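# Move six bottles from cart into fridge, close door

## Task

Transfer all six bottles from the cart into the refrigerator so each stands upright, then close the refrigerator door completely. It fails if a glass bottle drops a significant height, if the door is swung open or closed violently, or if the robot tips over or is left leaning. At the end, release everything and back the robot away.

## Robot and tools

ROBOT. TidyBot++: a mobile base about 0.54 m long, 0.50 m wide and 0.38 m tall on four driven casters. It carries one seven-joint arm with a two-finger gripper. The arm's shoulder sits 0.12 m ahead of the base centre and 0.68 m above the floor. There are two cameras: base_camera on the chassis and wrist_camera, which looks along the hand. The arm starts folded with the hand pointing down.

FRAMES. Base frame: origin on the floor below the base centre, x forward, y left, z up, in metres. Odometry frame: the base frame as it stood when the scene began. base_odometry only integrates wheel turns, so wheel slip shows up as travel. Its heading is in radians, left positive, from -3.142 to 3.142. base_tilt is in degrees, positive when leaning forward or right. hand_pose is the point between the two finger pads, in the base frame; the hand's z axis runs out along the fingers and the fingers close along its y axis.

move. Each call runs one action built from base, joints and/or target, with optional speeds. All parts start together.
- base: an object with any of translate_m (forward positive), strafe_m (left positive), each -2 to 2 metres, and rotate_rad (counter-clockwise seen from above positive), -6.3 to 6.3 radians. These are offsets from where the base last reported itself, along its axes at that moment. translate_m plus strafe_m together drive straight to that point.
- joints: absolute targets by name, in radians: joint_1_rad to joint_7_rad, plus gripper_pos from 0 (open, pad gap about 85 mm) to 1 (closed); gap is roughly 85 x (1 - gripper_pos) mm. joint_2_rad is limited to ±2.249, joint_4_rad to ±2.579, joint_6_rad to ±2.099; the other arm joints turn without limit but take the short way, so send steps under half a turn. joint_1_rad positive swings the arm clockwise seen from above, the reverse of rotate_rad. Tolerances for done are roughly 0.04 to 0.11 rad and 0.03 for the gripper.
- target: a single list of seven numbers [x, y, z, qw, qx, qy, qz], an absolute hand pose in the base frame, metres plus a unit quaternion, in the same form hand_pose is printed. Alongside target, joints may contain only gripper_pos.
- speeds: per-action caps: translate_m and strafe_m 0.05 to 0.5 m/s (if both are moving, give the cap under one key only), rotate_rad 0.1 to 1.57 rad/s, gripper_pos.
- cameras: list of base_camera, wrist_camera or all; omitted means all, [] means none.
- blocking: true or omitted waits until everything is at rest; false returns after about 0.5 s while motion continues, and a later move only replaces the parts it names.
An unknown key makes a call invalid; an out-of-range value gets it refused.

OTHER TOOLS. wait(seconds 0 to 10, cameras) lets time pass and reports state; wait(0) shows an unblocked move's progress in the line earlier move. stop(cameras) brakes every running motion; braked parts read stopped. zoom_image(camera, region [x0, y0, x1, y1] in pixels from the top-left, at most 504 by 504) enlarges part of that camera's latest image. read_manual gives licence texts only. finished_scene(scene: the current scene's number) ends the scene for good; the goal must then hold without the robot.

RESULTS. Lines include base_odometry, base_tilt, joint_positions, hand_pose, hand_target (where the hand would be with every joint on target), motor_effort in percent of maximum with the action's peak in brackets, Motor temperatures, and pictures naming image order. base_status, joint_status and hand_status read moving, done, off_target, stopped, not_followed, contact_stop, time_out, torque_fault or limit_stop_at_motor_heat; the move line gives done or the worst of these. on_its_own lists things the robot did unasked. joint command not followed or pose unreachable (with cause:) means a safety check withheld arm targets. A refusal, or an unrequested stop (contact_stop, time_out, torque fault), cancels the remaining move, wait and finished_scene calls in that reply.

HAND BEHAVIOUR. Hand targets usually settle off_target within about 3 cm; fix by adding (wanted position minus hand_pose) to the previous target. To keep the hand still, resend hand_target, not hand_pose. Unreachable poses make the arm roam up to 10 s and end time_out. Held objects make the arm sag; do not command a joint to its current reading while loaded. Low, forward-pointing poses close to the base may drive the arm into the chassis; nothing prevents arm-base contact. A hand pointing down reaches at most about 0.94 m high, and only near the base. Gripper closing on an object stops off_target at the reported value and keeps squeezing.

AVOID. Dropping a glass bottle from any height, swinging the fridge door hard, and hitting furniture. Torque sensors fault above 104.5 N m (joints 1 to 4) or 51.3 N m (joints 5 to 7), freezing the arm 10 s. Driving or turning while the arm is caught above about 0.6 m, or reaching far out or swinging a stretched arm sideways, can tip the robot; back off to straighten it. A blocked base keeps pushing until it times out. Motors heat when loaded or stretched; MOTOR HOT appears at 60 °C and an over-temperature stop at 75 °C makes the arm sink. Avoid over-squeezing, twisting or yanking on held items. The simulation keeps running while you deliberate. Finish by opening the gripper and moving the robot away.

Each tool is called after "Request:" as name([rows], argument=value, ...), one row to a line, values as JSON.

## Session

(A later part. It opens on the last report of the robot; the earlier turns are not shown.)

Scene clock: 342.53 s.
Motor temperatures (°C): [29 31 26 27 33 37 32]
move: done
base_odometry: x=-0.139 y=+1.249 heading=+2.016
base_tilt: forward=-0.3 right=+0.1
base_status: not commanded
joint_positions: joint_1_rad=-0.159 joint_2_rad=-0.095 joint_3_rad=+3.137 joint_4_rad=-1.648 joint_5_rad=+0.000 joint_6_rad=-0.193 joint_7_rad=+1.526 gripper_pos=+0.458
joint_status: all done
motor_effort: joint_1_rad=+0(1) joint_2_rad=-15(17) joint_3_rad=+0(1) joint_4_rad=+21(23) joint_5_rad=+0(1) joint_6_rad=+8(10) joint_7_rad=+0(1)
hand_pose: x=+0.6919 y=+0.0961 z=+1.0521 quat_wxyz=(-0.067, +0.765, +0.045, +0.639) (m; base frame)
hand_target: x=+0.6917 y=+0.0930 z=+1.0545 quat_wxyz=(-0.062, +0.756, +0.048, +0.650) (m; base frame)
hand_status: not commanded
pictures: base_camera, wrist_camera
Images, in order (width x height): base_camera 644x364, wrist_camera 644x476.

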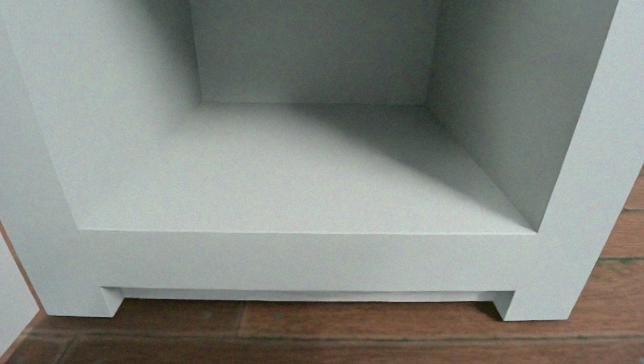

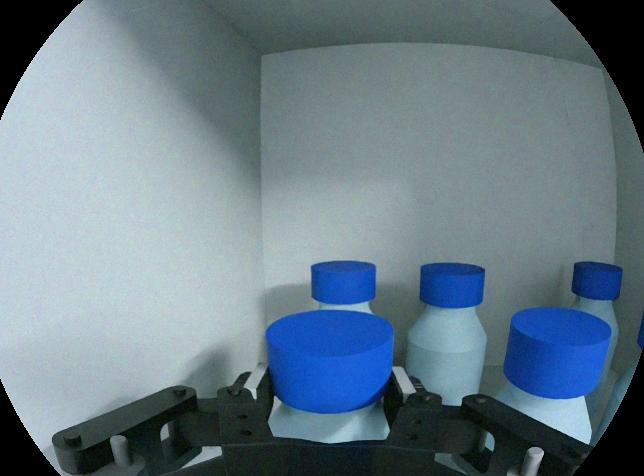

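Request:
move(joints={"joint_4_rad":-1.69,"joint_6_rad":-0.125})

Request:
move(joints={"gripper_pos":0.2})

Request:
move(base={"translate_m":-0.25,"strafe_m":-0.04}, speeds={"translate_m":0.2})

Scene clock: 343.50 s.
Motor temperatures (°C): [29 31 26 27 33 37 32]
move: done
base_odometry: x=-0.139 y=+1.249 heading=+2.016
base_tilt: forward=-0.3 right=+0.1
base_status: not commanded
joint_positions: joint_1_rad=-0.159 joint_2_rad=-0.097 joint_3_rad=+3.137 joint_4_rad=-1.665 joint_5_rad=+0.000 joint_6_rad=-0.163 joint_7_rad=+1.526 gripper_pos=+0.458
joint_status: all done
motor_effort: joint_1_rad=+0(1) joint_2_rad=-14(15) joint_3_rad=+0(1) joint_4_rad=+20(21) joint_5_rad=+0(1) joint_6_rad=+8(8) joint_7_rad=+0(1)
hand_pose: x=+0.6919 y=+0.0961 z=+1.0518 quat_wxyz=(-0.067, +0.760, +0.045, +0.645) (m; base frame)
hand_target: x=+0.6918 y=+0.0930 z=+1.0497 quat_wxyz=(-0.062, +0.755, +0.048, +0.651) (m; base frame)
hand_status: not commanded
pictures: base_camera, wrist_camera
Images, in order (width x height): base_camera 644x364, wrist_camera 644x476.

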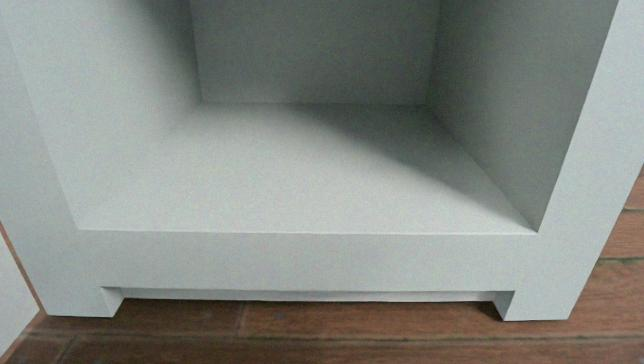

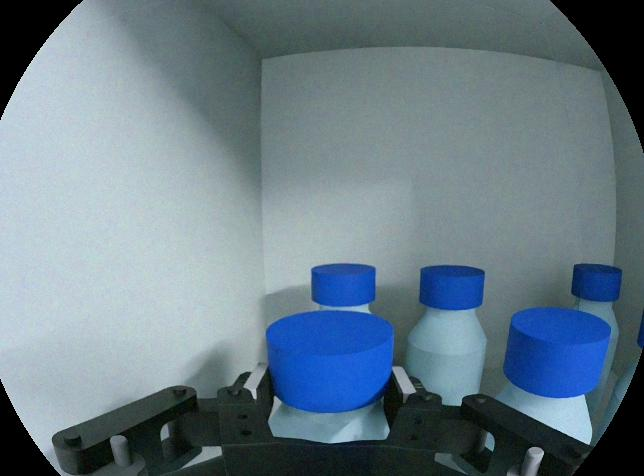

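Scene clock: 344.33 s.
Motor temperatures (°C): [29 31 26 27 33 37 32]
move: done
base_odometry: x=-0.139 y=+1.249 heading=+2.016
base_tilt: forward=-0.3 right=+0.1
base_status: not commanded
joint_positions: joint_1_rad=-0.159 joint_2_rad=-0.097 joint_3_rad=+3.137 joint_4_rad=-1.671 joint_5_rad=+0.000 joint_6_rad=-0.163 joint_7_rad=+1.526 gripper_pos=+0.200
joint_status: all done
motor_effort: joint_1_rad=+0(1) joint_2_rad=-16(16) joint_3_rad=+1(1) joint_4_rad=+21(21) joint_5_rad=+0(1) joint_6_rad=+8(9) joint_7_rad=+0(1)
hand_pose: x=+0.6916 y=+0.0960 z=+1.0483 quat_wxyz=(-0.067, +0.762, +0.045, +0.643) (m; base frame)
hand_target: x=+0.6918 y=+0.0930 z=+1.0497 quat_wxyz=(-0.062, +0.755, +0.048, +0.651) (m; base frame)
hand_status: not commanded
pictures: base_camera, wrist_camera
Images, in order (width x height): base_camera 644x364, wrist_camera 644x476.

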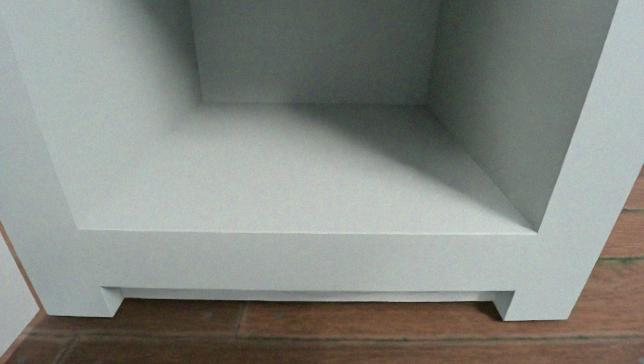

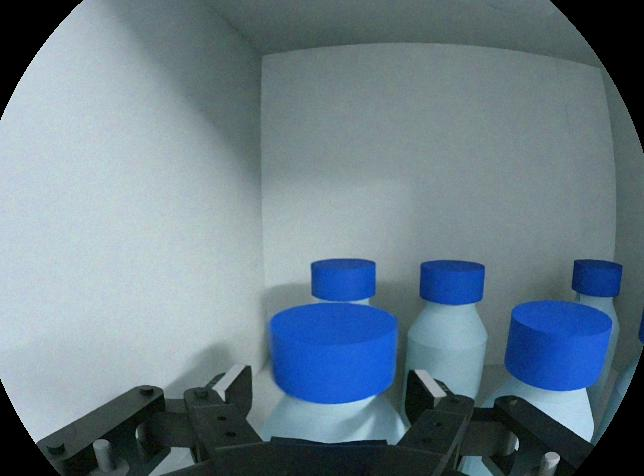

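Scene clock: 346.30 s.
Motor temperatures (°C): [29 31 26 27 33 37 32]
move: done
base_odometry: x=+0.006 y=+1.041 heading=+2.017
base_tilt: forward=-0.3 right=+0.1
base_status: done
joint_positions: joint_1_rad=-0.159 joint_2_rad=-0.107 joint_3_rad=+3.137 joint_4_rad=-1.672 joint_5_rad=+0.000 joint_6_rad=-0.163 joint_7_rad=+1.526 gripper_pos=+0.200
joint_status: not commanded
motor_effort: joint_1_rad=+1(2) joint_2_rad=-15(19) joint_3_rad=+1(2) joint_4_rad=+21(22) joint_5_rad=+0(1) joint_6_rad=+8(9) joint_7_rad=+0(1)
hand_pose: x=+0.6880 y=+0.0954 z=+1.0531 quat_wxyz=(-0.068, +0.759, +0.045, +0.646) (m; base frame)
hand_target: x=+0.6918 y=+0.0930 z=+1.0497 quat_wxyz=(-0.062, +0.755, +0.048, +0.651) (m; base frame)
hand_status: not commanded
pictures: base_camera, wrist_camera
Images, in order (width x height): base_camera 644x364, wrist_camera 644x476.

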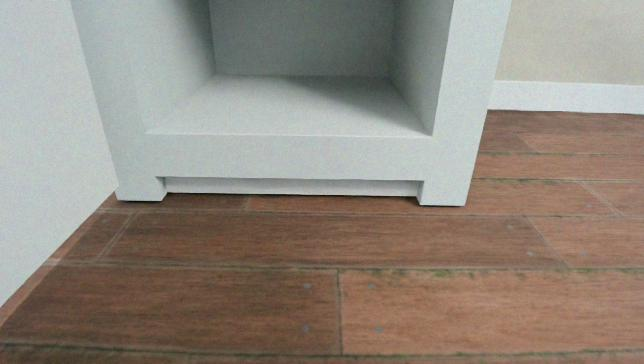

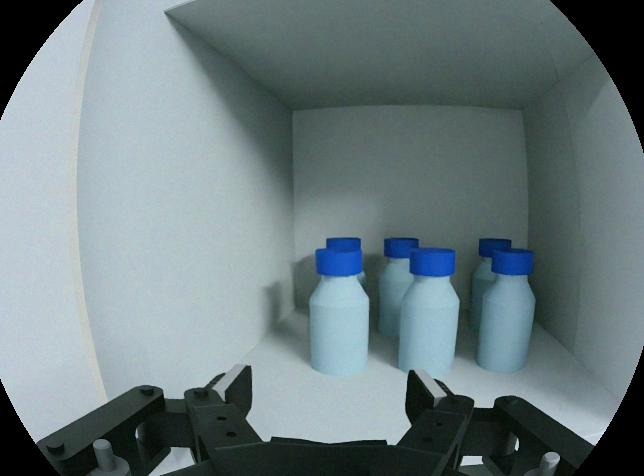

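Request:
move(base={"translate_m":-0.9,"strafe_m":-0.02}, speeds={"translate_m":0.35})

Request:
move(base={"rotate_rad":-1.57}, joints={"joint_1_rad":0,"joint_2_rad":-0.6,"joint_4_rad":-2.23,"joint_6_rad":0.07,"gripper_pos":1})

Scene clock: 353.17 s.
Motor temperatures (°C): [29 31 26 27 33 37 32]
move: done
base_odometry: x=+0.412 y=+0.238 heading=+2.017
base_tilt: forward=-0.3 right=+0.1
base_status: done
joint_positions: joint_1_rad=-0.159 joint_2_rad=-0.108 joint_3_rad=+3.137 joint_4_rad=-1.672 joint_5_rad=+0.000 joint_6_rad=-0.163 joint_7_rad=+1.526 gripper_pos=+0.200
joint_status: not commanded
motor_effort: joint_1_rad=+0(1) joint_2_rad=-15(17) joint_3_rad=+1(1) joint_4_rad=+21(21) joint_5_rad=+0(1) joint_6_rad=+7(9) joint_7_rad=+0(1)
hand_pose: x=+0.6874 y=+0.0953 z=+1.0538 quat_wxyz=(-0.068, +0.759, +0.045, +0.646) (m; base frame)
hand_target: x=+0.6918 y=+0.0930 z=+1.0497 quat_wxyz=(-0.062, +0.755, +0.048, +0.651) (m; base frame)
hand_status: not commanded
pictures: base_camera, wrist_camera
Images, in order (width x height): base_camera 644x364, wrist_camera 644x476.

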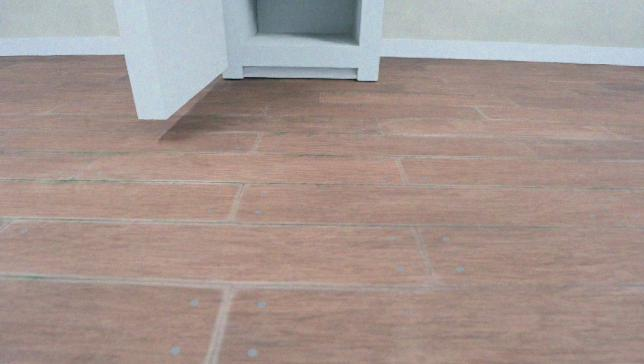

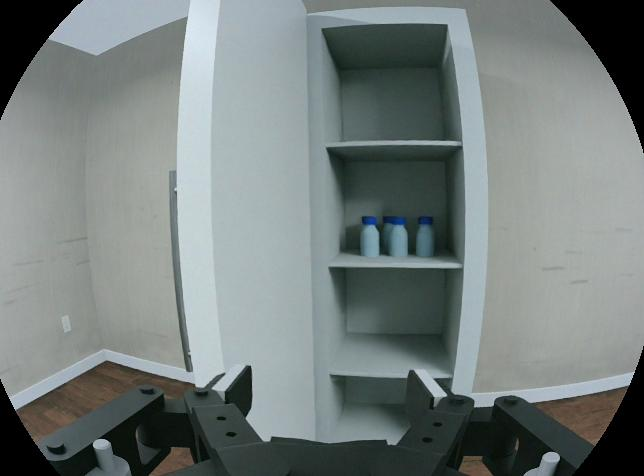

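Scene clock: 355.47 s.
Motor temperatures (°C): [29 31 26 27 33 37 32]
move: done
base_odometry: x=+0.412 y=+0.238 heading=+0.448
base_tilt: forward=-0.3 right=+0.1
base_status: done
joint_positions: joint_1_rad=-0.010 joint_2_rad=-0.591 joint_3_rad=+3.137 joint_4_rad=-2.210 joint_5_rad=+0.000 joint_6_rad=+0.021 joint_7_rad=+1.526 gripper_pos=+0.999
joint_status: all done
motor_effort: joint_1_rad=+1(4) joint_2_rad=+0(17) joint_3_rad=+1(4) joint_4_rad=+21(22) joint_5_rad=+0(1) joint_6_rad=+9(9) joint_7_rad=+0(1)
hand_pose: x=+0.5096 y=+0.0075 z=+1.0073 quat_wxyz=(-0.020, +0.717, -0.011, +0.697) (m; base frame)
hand_target: x=+0.5065 y=+0.0021 z=+1.0138 quat_wxyz=(-0.011, +0.703, -0.010, +0.711) (m; base frame)
hand_status: not commanded
pictures: base_camera, wrist_camera
Images, in order (width x height): base_camera 644x364, wrist_camera 644x476.

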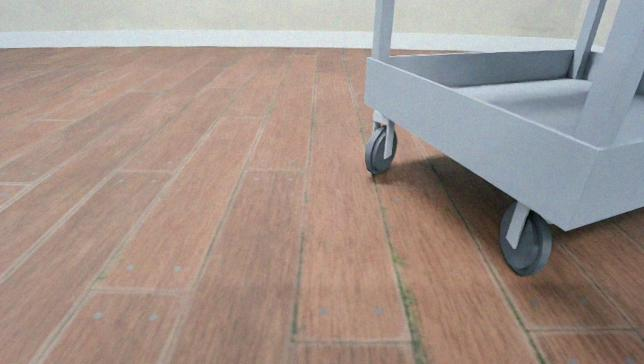

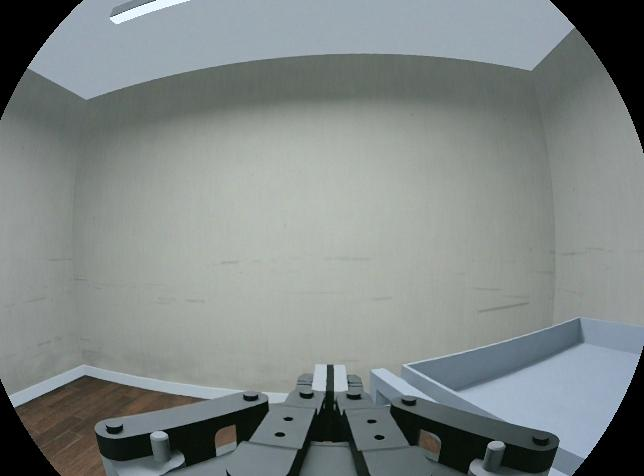

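Request:
move(base={"translate_m":-1.27,"strafe_m":0.5})

Request:
move(base={"strafe_m":0.69}, speeds={"strafe_m":0.3})

Scene clock: 360.27 s.
Motor temperatures (°C): [29 31 26 27 33 37 32]
move: done
base_odometry: x=-0.949 y=+0.138 heading=+0.447
base_tilt: forward=-0.3 right=+0.1
base_status: done
joint_positions: joint_1_rad=-0.010 joint_2_rad=-0.599 joint_3_rad=+3.137 joint_4_rad=-2.211 joint_5_rad=+0.000 joint_6_rad=+0.024 joint_7_rad=+1.526 gripper_pos=+0.999
joint_status: not commanded
motor_effort: joint_1_rad=+0(1) joint_2_rad=-1(4) joint_3_rad=+1(1) joint_4_rad=+21(21) joint_5_rad=+0(1) joint_6_rad=+7(9) joint_7_rad=+0(1)
hand_pose: x=+0.5071 y=+0.0075 z=+1.0108 quat_wxyz=(-0.020, +0.713, -0.010, +0.701) (m; base frame)
hand_target: x=+0.5065 y=+0.0021 z=+1.0138 quat_wxyz=(-0.011, +0.703, -0.010, +0.711) (m; base frame)
hand_status: not commanded
pictures: base_camera, wrist_camera
Images, in order (width x height): base_camera 644x364, wrist_camera 644x476.

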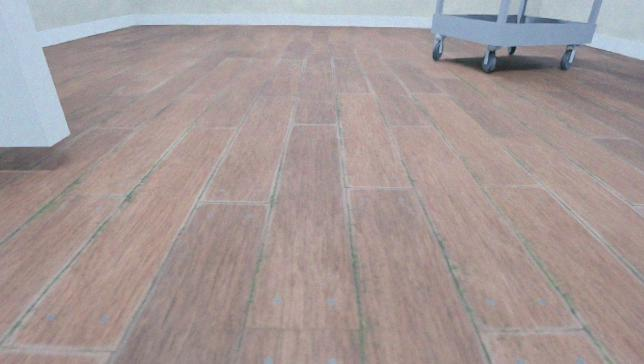

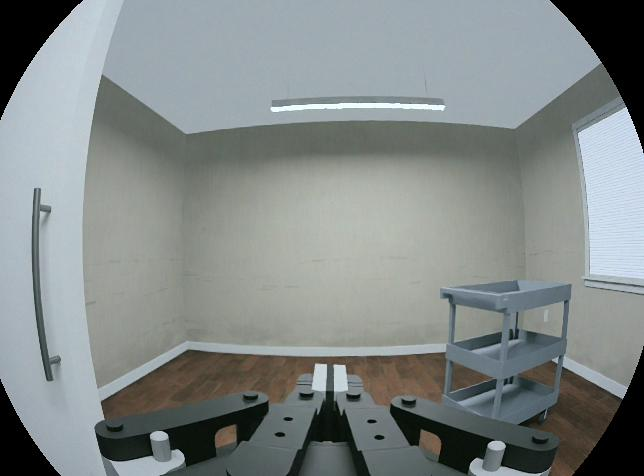

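Scene clock: 363.47 s.
Motor temperatures (°C): [29 31 26 27 33 37 32]
move: done
base_odometry: x=-1.248 y=+0.760 heading=+0.447
base_tilt: forward=-0.3 right=+0.1
base_status: done
joint_positions: joint_1_rad=-0.009 joint_2_rad=-0.599 joint_3_rad=+3.137 joint_4_rad=-2.211 joint_5_rad=+0.000 joint_6_rad=+0.024 joint_7_rad=+1.526 gripper_pos=+0.999
joint_status: not commanded
motor_effort: joint_1_rad=+0(2) joint_2_rad=+1(1) joint_3_rad=+1(2) joint_4_rad=+21(21) joint_5_rad=-1(1) joint_6_rad=+8(9) joint_7_rad=+1(1)
hand_pose: x=+0.5071 y=+0.0072 z=+1.0109 quat_wxyz=(-0.020, +0.713, -0.011, +0.701) (m; base frame)
hand_target: x=+0.5065 y=+0.0021 z=+1.0138 quat_wxyz=(-0.011, +0.703, -0.010, +0.711) (m; base frame)
hand_status: not commanded
pictures: base_camera, wrist_camera
Images, in order (width x height): base_camera 644x364, wrist_camera 644x476.

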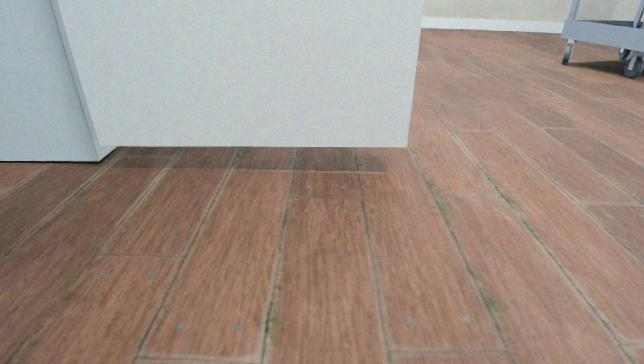

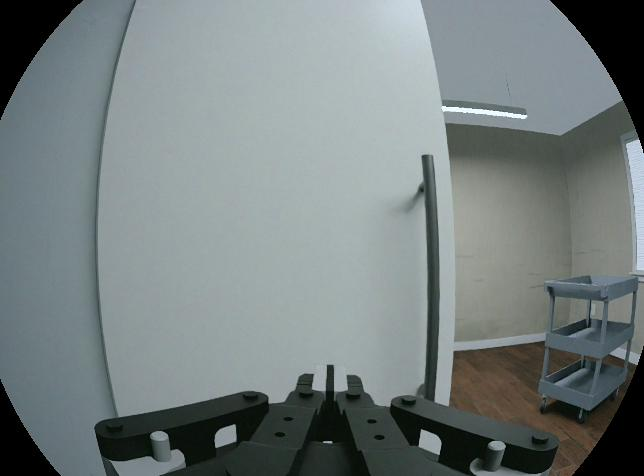

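Request:
move(base={"translate_m":0.3}, speeds={"translate_m":0.2})

Request:
move(base={"translate_m":0.06}, speeds={"translate_m":0.05})

Scene clock: 366.37 s.
Motor temperatures (°C): [29 30 26 27 33 37 32]
move: done
base_odometry: x=-0.978 y=+0.890 heading=+0.448
base_tilt: forward=-0.3 right=+0.1
base_status: done
joint_positions: joint_1_rad=-0.009 joint_2_rad=-0.598 joint_3_rad=+3.137 joint_4_rad=-2.211 joint_5_rad=+0.000 joint_6_rad=+0.025 joint_7_rad=+1.526 gripper_pos=+0.999
joint_status: not commanded
motor_effort: joint_1_rad=+1(1) joint_2_rad=+0(3) joint_3_rad=+1(1) joint_4_rad=+21(21) joint_5_rad=-1(1) joint_6_rad=+8(9) joint_7_rad=+0(1)
hand_pose: x=+0.5073 y=+0.0072 z=+1.0106 quat_wxyz=(-0.020, +0.713, -0.011, +0.700) (m; base frame)
hand_target: x=+0.5065 y=+0.0021 z=+1.0138 quat_wxyz=(-0.011, +0.703, -0.010, +0.711) (m; base frame)
hand_status: not commanded
pictures: base_camera, wrist_camera
Images, in order (width x height): base_camera 644x364, wrist_camera 644x476.

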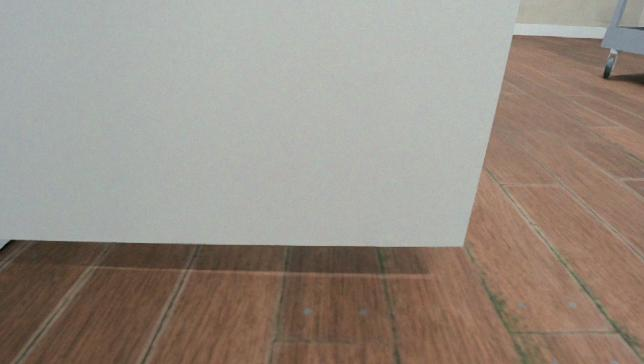

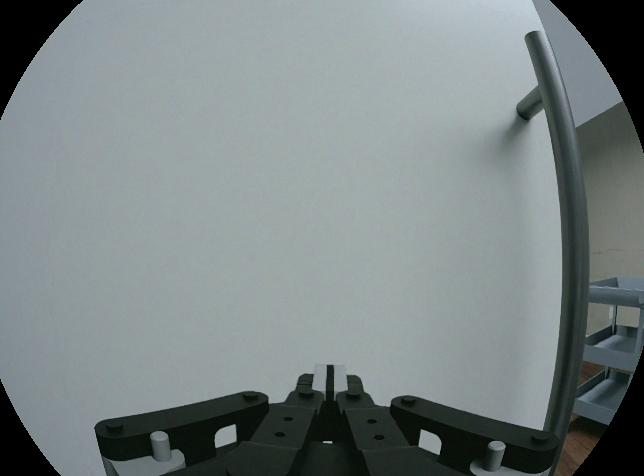

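Scene clock: 368.07 s.
Motor temperatures (°C): [29 30 26 27 33 37 32]
move: done
base_odometry: x=-0.923 y=+0.916 heading=+0.448
base_tilt: forward=-0.3 right=+0.1
base_status: done
joint_positions: joint_1_rad=-0.008 joint_2_rad=-0.600 joint_3_rad=+3.137 joint_4_rad=-2.215 joint_5_rad=+0.000 joint_6_rad=+0.027 joint_7_rad=+1.526 gripper_pos=+0.999
joint_status: not commanded
motor_effort: joint_1_rad=+0(1) joint_2_rad=+0(5) joint_3_rad=+0(2) joint_4_rad=+21(22) joint_5_rad=-1(1) joint_6_rad=+8(9) joint_7_rad=+0(1)
hand_pose: x=+0.5066 y=+0.0067 z=+1.0100 quat_wxyz=(-0.019, +0.713, -0.011, +0.701) (m; base frame)
hand_target: x=+0.5065 y=+0.0021 z=+1.0138 quat_wxyz=(-0.011, +0.703, -0.010, +0.711) (m; base frame)
hand_status: not commanded
pictures: base_camera, wrist_camera
Images, in order (width x height): base_camera 644x364, wrist_camera 644x476.

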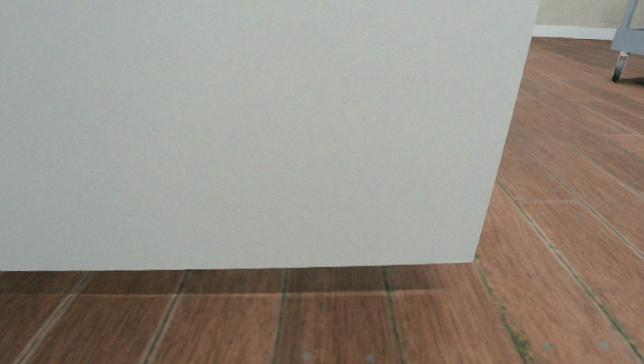

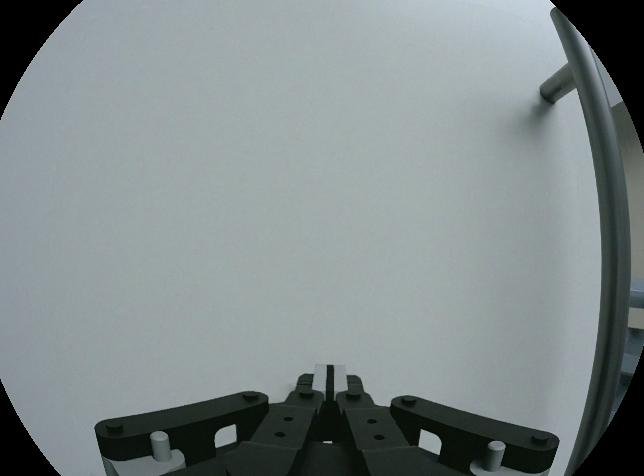

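Request:
move(base={"translate_m":0.074,"strafe_m":-0.075,"rotate_rad":0.15}, speeds={"translate_m":0.07,"rotate_rad":0.1})

Request:
move(base={"translate_m":0.102,"strafe_m":-0.098,"rotate_rad":0.2}, speeds={"translate_m":0.07,"rotate_rad":0.1})

Scene clock: 370.60 s.
Motor temperatures (°C): [29 30 26 27 33 37 32]
move: done
base_odometry: x=-0.824 y=+0.881 heading=+0.599
base_tilt: forward=-0.3 right=+0.1
base_status: done
joint_positions: joint_1_rad=-0.007 joint_2_rad=-0.601 joint_3_rad=+3.137 joint_4_rad=-2.215 joint_5_rad=+0.000 joint_6_rad=+0.027 joint_7_rad=+1.526 gripper_pos=+0.999
joint_status: not commanded
motor_effort: joint_1_rad=+0(1) joint_2_rad=-1(2) joint_3_rad=+1(2) joint_4_rad=+21(21) joint_5_rad=+0(1) joint_6_rad=+8(9) joint_7_rad=+0(1)
hand_pose: x=+0.5064 y=+0.0066 z=+1.0102 quat_wxyz=(-0.019, +0.713, -0.011, +0.701) (m; base frame)
hand_target: x=+0.5065 y=+0.0021 z=+1.0138 quat_wxyz=(-0.011, +0.703, -0.010, +0.711) (m; base frame)
hand_status: not commanded
pictures: base_camera, wrist_camera
Images, in order (width x height): base_camera 644x364, wrist_camera 644x476.

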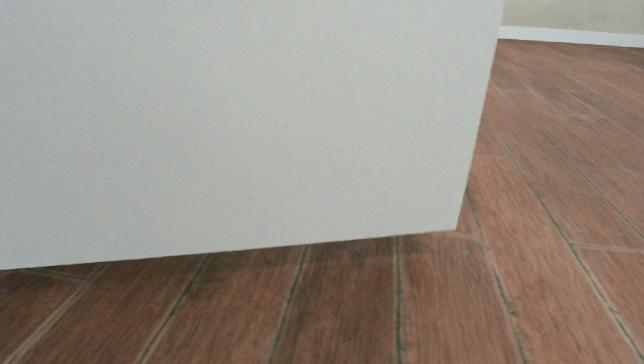

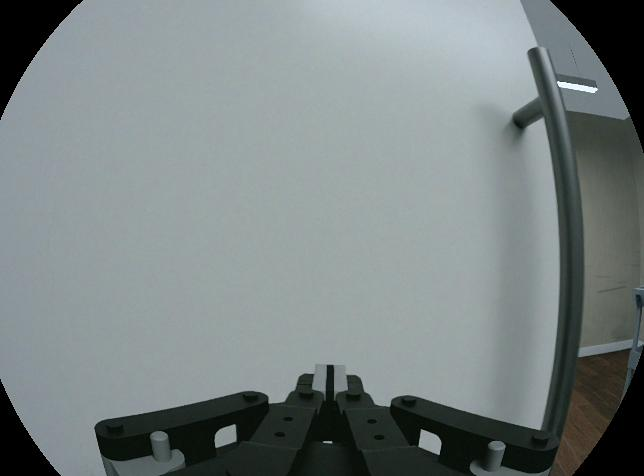

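Scene clock: 373.13 s.
Motor temperatures (°C): [29 30 26 27 33 37 32]
move: done
base_odometry: x=-0.685 y=+0.857 heading=+0.799
base_tilt: forward=-0.3 right=+0.1
base_status: done
joint_positions: joint_1_rad=-0.007 joint_2_rad=-0.601 joint_3_rad=+3.137 joint_4_rad=-2.215 joint_5_rad=+0.000 joint_6_rad=+0.027 joint_7_rad=+1.526 gripper_pos=+0.999
joint_status: not commanded
motor_effort: joint_1_rad=+1(1) joint_2_rad=+0(3) joint_3_rad=+1(3) joint_4_rad=+21(21) joint_5_rad=+0(1) joint_6_rad=+8(9) joint_7_rad=+0(1)
hand_pose: x=+0.5062 y=+0.0065 z=+1.0104 quat_wxyz=(-0.019, +0.713, -0.011, +0.701) (m; base frame)
hand_target: x=+0.5065 y=+0.0021 z=+1.0138 quat_wxyz=(-0.011, +0.703, -0.010, +0.711) (m; base frame)
hand_status: not commanded
pictures: base_camera, wrist_camera
Images, in order (width x height): base_camera 644x364, wrist_camera 644x476.

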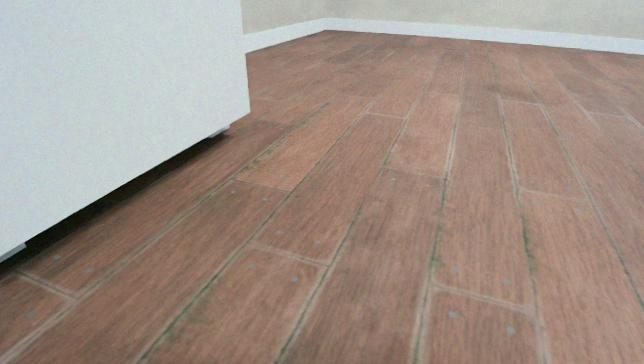

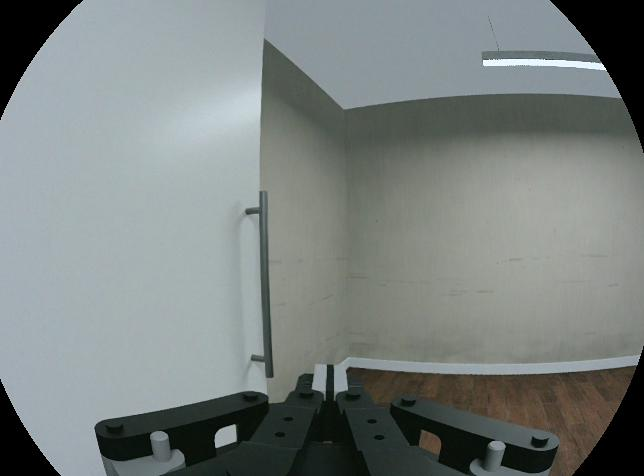

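Request:
wait(seconds=0.5)

Scene clock: 373.83 s.
Motor temperatures (°C): [29 30 26 27 33 37 32]
base_odometry: x=-0.685 y=+0.857 heading=+0.799
base_tilt: forward=-0.3 right=+0.1
base_status: done
joint_positions: joint_1_rad=-0.007 joint_2_rad=-0.601 joint_3_rad=+3.137 joint_4_rad=-2.215 joint_5_rad=+0.000 joint_6_rad=+0.027 joint_7_rad=+1.526 gripper_pos=+0.999
joint_status: not commanded
motor_effort: joint_1_rad=+1(1) joint_2_rad=+0(3) joint_3_rad=+1(3) joint_4_rad=+21(21) joint_5_rad=-1(1) joint_6_rad=+8(9) joint_7_rad=+0(1)
hand_pose: x=+0.5062 y=+0.0065 z=+1.0104 quat_wxyz=(-0.019, +0.713, -0.011, +0.701) (m; base frame)
hand_target: x=+0.5065 y=+0.0021 z=+1.0138 quat_wxyz=(-0.011, +0.703, -0.010, +0.711) (m; base frame)
hand_status: not commanded
wait: 0.50 s; at rest by 0.07 s
pictures: base_camera, wrist_camera
Images, in order (width x height): base_camera 644x364, wrist_camera 644x476.

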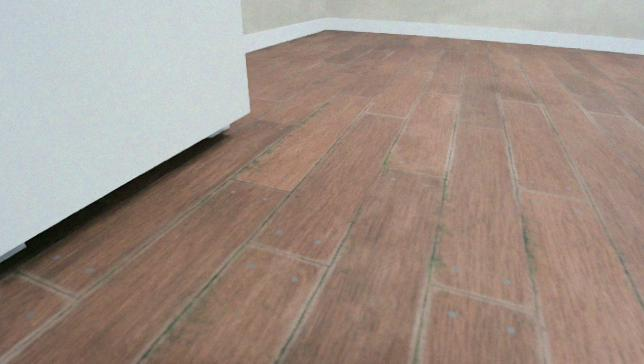

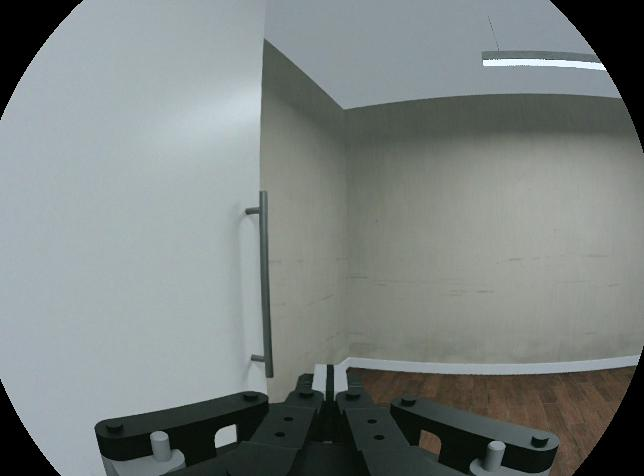

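Request:
move(base={"translate_m":-0.1,"strafe_m":-0.6}, speeds={"translate_m":0.3})

Request:
move(base={"rotate_rad":1.2})

Scene clock: 377.60 s.
Motor temperatures (°C): [29 30 26 27 33 37 32]
move: done
base_odometry: x=-0.324 y=+0.367 heading=+0.800
base_tilt: forward=-0.3 right=+0.1
base_status: done
joint_positions: joint_1_rad=-0.007 joint_2_rad=-0.601 joint_3_rad=+3.137 joint_4_rad=-2.215 joint_5_rad=+0.000 joint_6_rad=+0.027 joint_7_rad=+1.526 gripper_pos=+0.999
joint_status: not commanded
motor_effort: joint_1_rad=+0(1) joint_2_rad=-1(2) joint_3_rad=+1(3) joint_4_rad=+21(21) joint_5_rad=+1(1) joint_6_rad=+8(9) joint_7_rad=+1(1)
hand_pose: x=+0.5063 y=+0.0065 z=+1.0104 quat_wxyz=(-0.019, +0.713, -0.011, +0.701) (m; base frame)
hand_target: x=+0.5065 y=+0.0021 z=+1.0138 quat_wxyz=(-0.011, +0.703, -0.010, +0.711) (m; base frame)
hand_status: not commanded
pictures: base_camera, wrist_camera
Images, in order (width x height): base_camera 644x364, wrist_camera 644x476.

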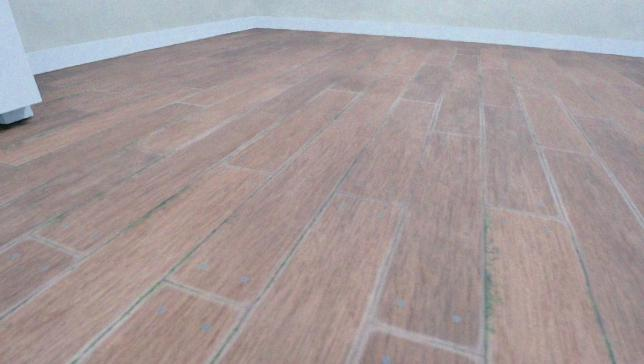

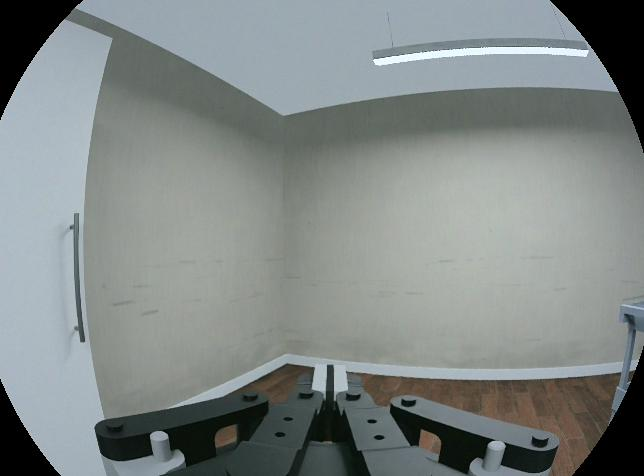

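Scene clock: 379.63 s.
Motor temperatures (°C): [29 30 26 27 33 37 32]
move: done
base_odometry: x=-0.324 y=+0.367 heading=+1.999
base_tilt: forward=-0.3 right=+0.1
base_status: done
joint_positions: joint_1_rad=-0.007 joint_2_rad=-0.601 joint_3_rad=+3.137 joint_4_rad=-2.215 joint_5_rad=+0.000 joint_6_rad=+0.027 joint_7_rad=+1.526 gripper_pos=+0.999
joint_status: not commanded
motor_effort: joint_1_rad=+0(2) joint_2_rad=+0(2) joint_3_rad=+1(2) joint_4_rad=+21(21) joint_5_rad=+0(1) joint_6_rad=+8(10) joint_7_rad=+0(1)
hand_pose: x=+0.5063 y=+0.0063 z=+1.0103 quat_wxyz=(-0.019, +0.713, -0.012, +0.701) (m; base frame)
hand_target: x=+0.5065 y=+0.0021 z=+1.0138 quat_wxyz=(-0.011, +0.703, -0.010, +0.711) (m; base frame)
hand_status: not commanded
pictures: base_camera, wrist_camera
Images, in order (width x height): base_camera 644x364, wrist_camera 644x476.

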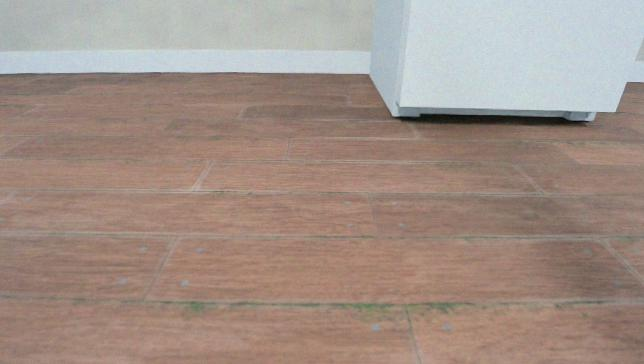

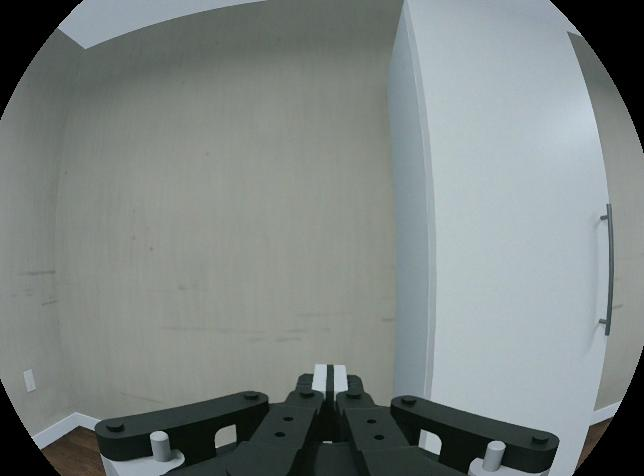

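Request:
zoom_image(camera="base_camera", region=[364, 0, 644, 160])

Scaled by 1.800.

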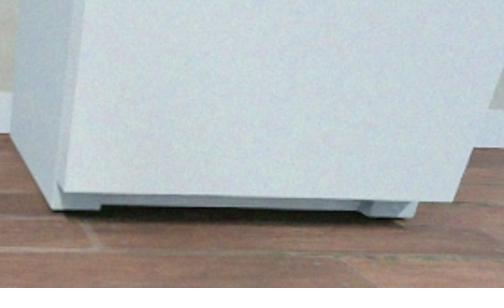

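Request:
move(base={"translate_m":0.4,"strafe_m":-0.5,"rotate_rad":0.04}, speeds={"translate_m":0.4})

Scene clock: 383.70 s.
Motor temperatures (°C): [29 30 26 27 33 37 32]
move: done
base_odometry: x=-0.035 y=+0.939 heading=+2.039
base_tilt: forward=-0.3 right=+0.1
base_status: done
joint_positions: joint_1_rad=-0.006 joint_2_rad=-0.601 joint_3_rad=+3.137 joint_4_rad=-2.215 joint_5_rad=+0.000 joint_6_rad=+0.027 joint_7_rad=+1.526 gripper_pos=+0.999
joint_status: not commanded
motor_effort: joint_1_rad=+1(2) joint_2_rad=+0(3) joint_3_rad=+1(3) joint_4_rad=+21(21) joint_5_rad=+0(1) joint_6_rad=+8(9) joint_7_rad=+0(1)
hand_pose: x=+0.5062 y=+0.0059 z=+1.0106 quat_wxyz=(-0.018, +0.712, -0.012, +0.701) (m; base frame)
hand_target: x=+0.5065 y=+0.0021 z=+1.0138 quat_wxyz=(-0.011, +0.703, -0.010, +0.711) (m; base frame)
hand_status: not commanded
pictures: base_camera, wrist_camera
Images, in order (width x height): base_camera 644x364, wrist_camera 644x476.

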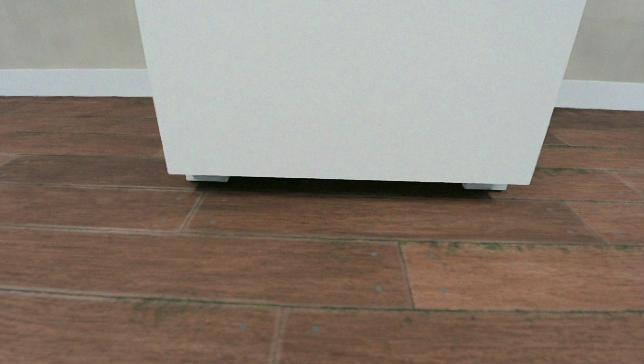

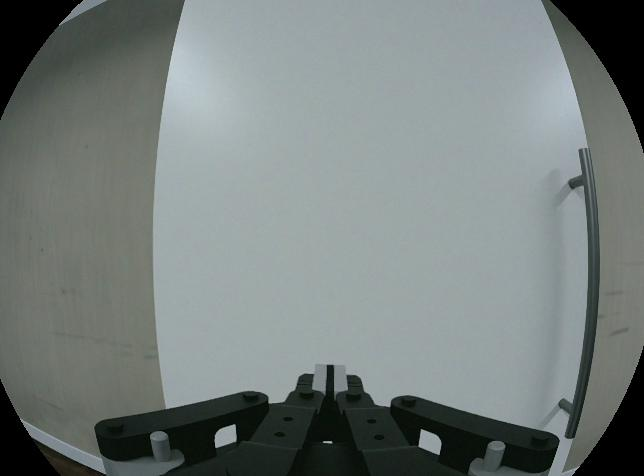

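Request:
move(base={"translate_m":0.17,"strafe_m":-0.1}, speeds={"translate_m":0.2})

Request:
move(base={"translate_m":0.07}, speeds={"translate_m":0.05})

Scene clock: 386.10 s.
Motor temperatures (°C): [28 30 26 27 33 37 32]
move: done
base_odometry: x=-0.022 y=+1.136 heading=+2.039
base_tilt: forward=-0.3 right=+0.1
base_status: done
joint_positions: joint_1_rad=-0.006 joint_2_rad=-0.601 joint_3_rad=+3.137 joint_4_rad=-2.215 joint_5_rad=+0.000 joint_6_rad=+0.027 joint_7_rad=+1.526 gripper_pos=+0.999
joint_status: not commanded
motor_effort: joint_1_rad=+0(1) joint_2_rad=+0(3) joint_3_rad=+1(2) joint_4_rad=+21(21) joint_5_rad=+0(1) joint_6_rad=+8(9) joint_7_rad=+0(1)
hand_pose: x=+0.5064 y=+0.0059 z=+1.0104 quat_wxyz=(-0.018, +0.713, -0.012, +0.701) (m; base frame)
hand_target: x=+0.5065 y=+0.0021 z=+1.0138 quat_wxyz=(-0.011, +0.703, -0.010, +0.711) (m; base frame)
hand_status: not commanded
pictures: base_camera, wrist_camera
Images, in order (width x height): base_camera 644x364, wrist_camera 644x476.

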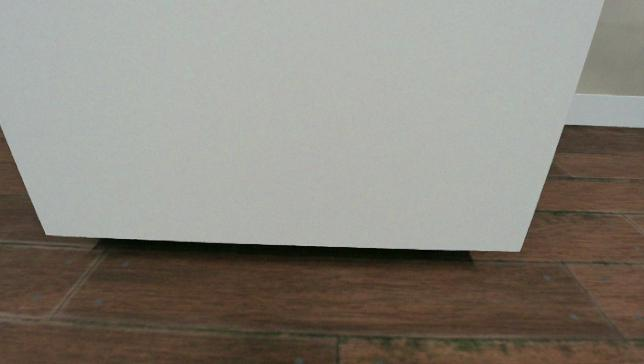

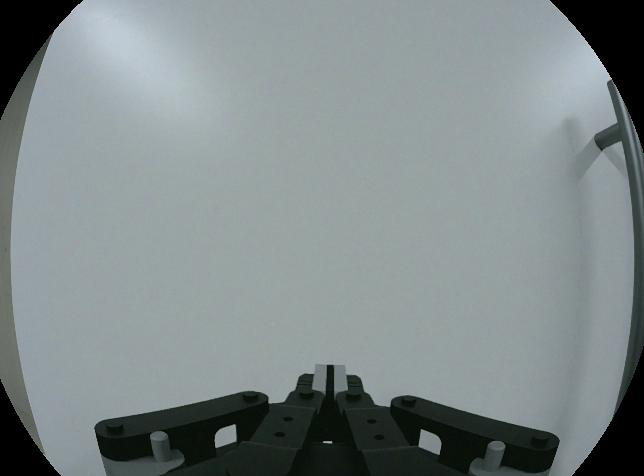

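Scene clock: 387.90 s.
Motor temperatures (°C): [28 30 26 27 33 37 32]
move: done
base_odometry: x=-0.053 y=+1.199 heading=+2.039
base_tilt: forward=-0.3 right=+0.1
base_status: done
joint_positions: joint_1_rad=-0.006 joint_2_rad=-0.628 joint_3_rad=+3.137 joint_4_rad=-2.231 joint_5_rad=+0.000 joint_6_rad=+0.028 joint_7_rad=+1.526 gripper_pos=+0.999
joint_status: not commanded
motor_effort: joint_1_rad=+1(2) joint_2_rad=+6(9) joint_3_rad=+1(2) joint_4_rad=+23(25) joint_5_rad=-1(1) joint_6_rad=+10(11) joint_7_rad=+0(1)
hand_pose: x=+0.4973 y=+0.0058 z=+1.0108 quat_wxyz=(-0.018, +0.709, -0.012, +0.705) (m; base frame)
hand_target: x=+0.5065 y=+0.0021 z=+1.0138 quat_wxyz=(-0.011, +0.703, -0.010, +0.711) (m; base frame)
hand_status: not commanded
pictures: base_camera, wrist_camera
Images, in order (width x height): base_camera 644x364, wrist_camera 644x476.

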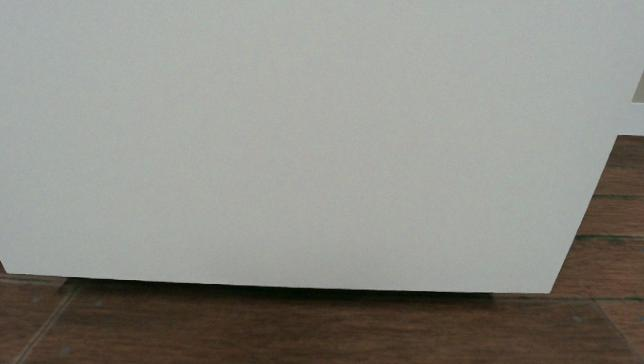

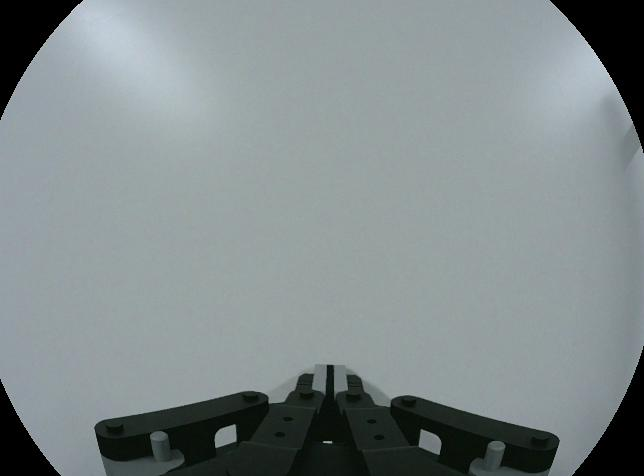

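Door is firm: fully shut. Back away.

Request:
move(base={"translate_m":-0.5}, speeds={"translate_m":0.3})

Request:
finished_scene(scene=1)

Scene clock: 391.30 s.
Motor temperatures (°C): [28 30 26 27 33 37 32]
move: done
base_odometry: x=+0.173 y=+0.752 heading=+2.039
base_tilt: forward=-0.3 right=+0.1
base_status: done
joint_positions: joint_1_rad=-0.005 joint_2_rad=-0.602 joint_3_rad=+3.137 joint_4_rad=-2.231 joint_5_rad=+0.000 joint_6_rad=+0.034 joint_7_rad=+1.526 gripper_pos=+0.999
joint_status: not commanded
motor_effort: joint_1_rad=+1(1) joint_2_rad=+0(5) joint_3_rad=+1(3) joint_4_rad=+21(23) joint_5_rad=-1(1) joint_6_rad=+9(10) joint_7_rad=+0(1)
hand_pose: x=+0.5057 y=+0.0057 z=+1.0028 quat_wxyz=(-0.018, +0.716, -0.012, +0.698) (m; base frame)
hand_target: x=+0.5065 y=+0.0021 z=+1.0138 quat_wxyz=(-0.011, +0.703, -0.010, +0.711) (m; base frame)
hand_status: not commanded
pictures: base_camera, wrist_camera
Images, in order (width x height): base_camera 644x364, wrist_camera 644x476.

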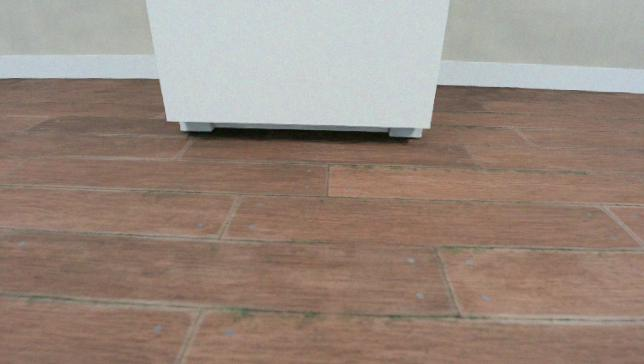

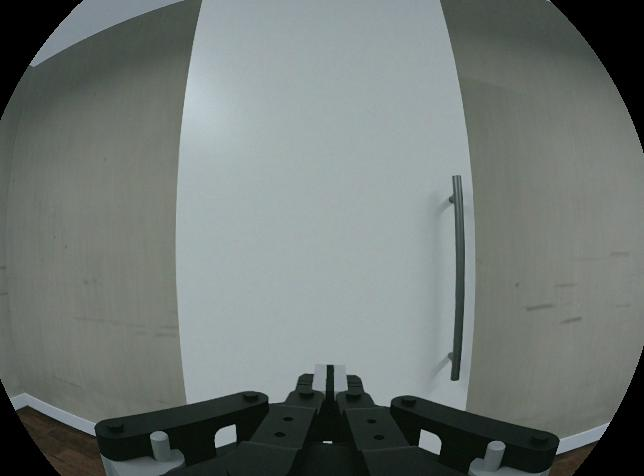

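The scene is finished: the task was done.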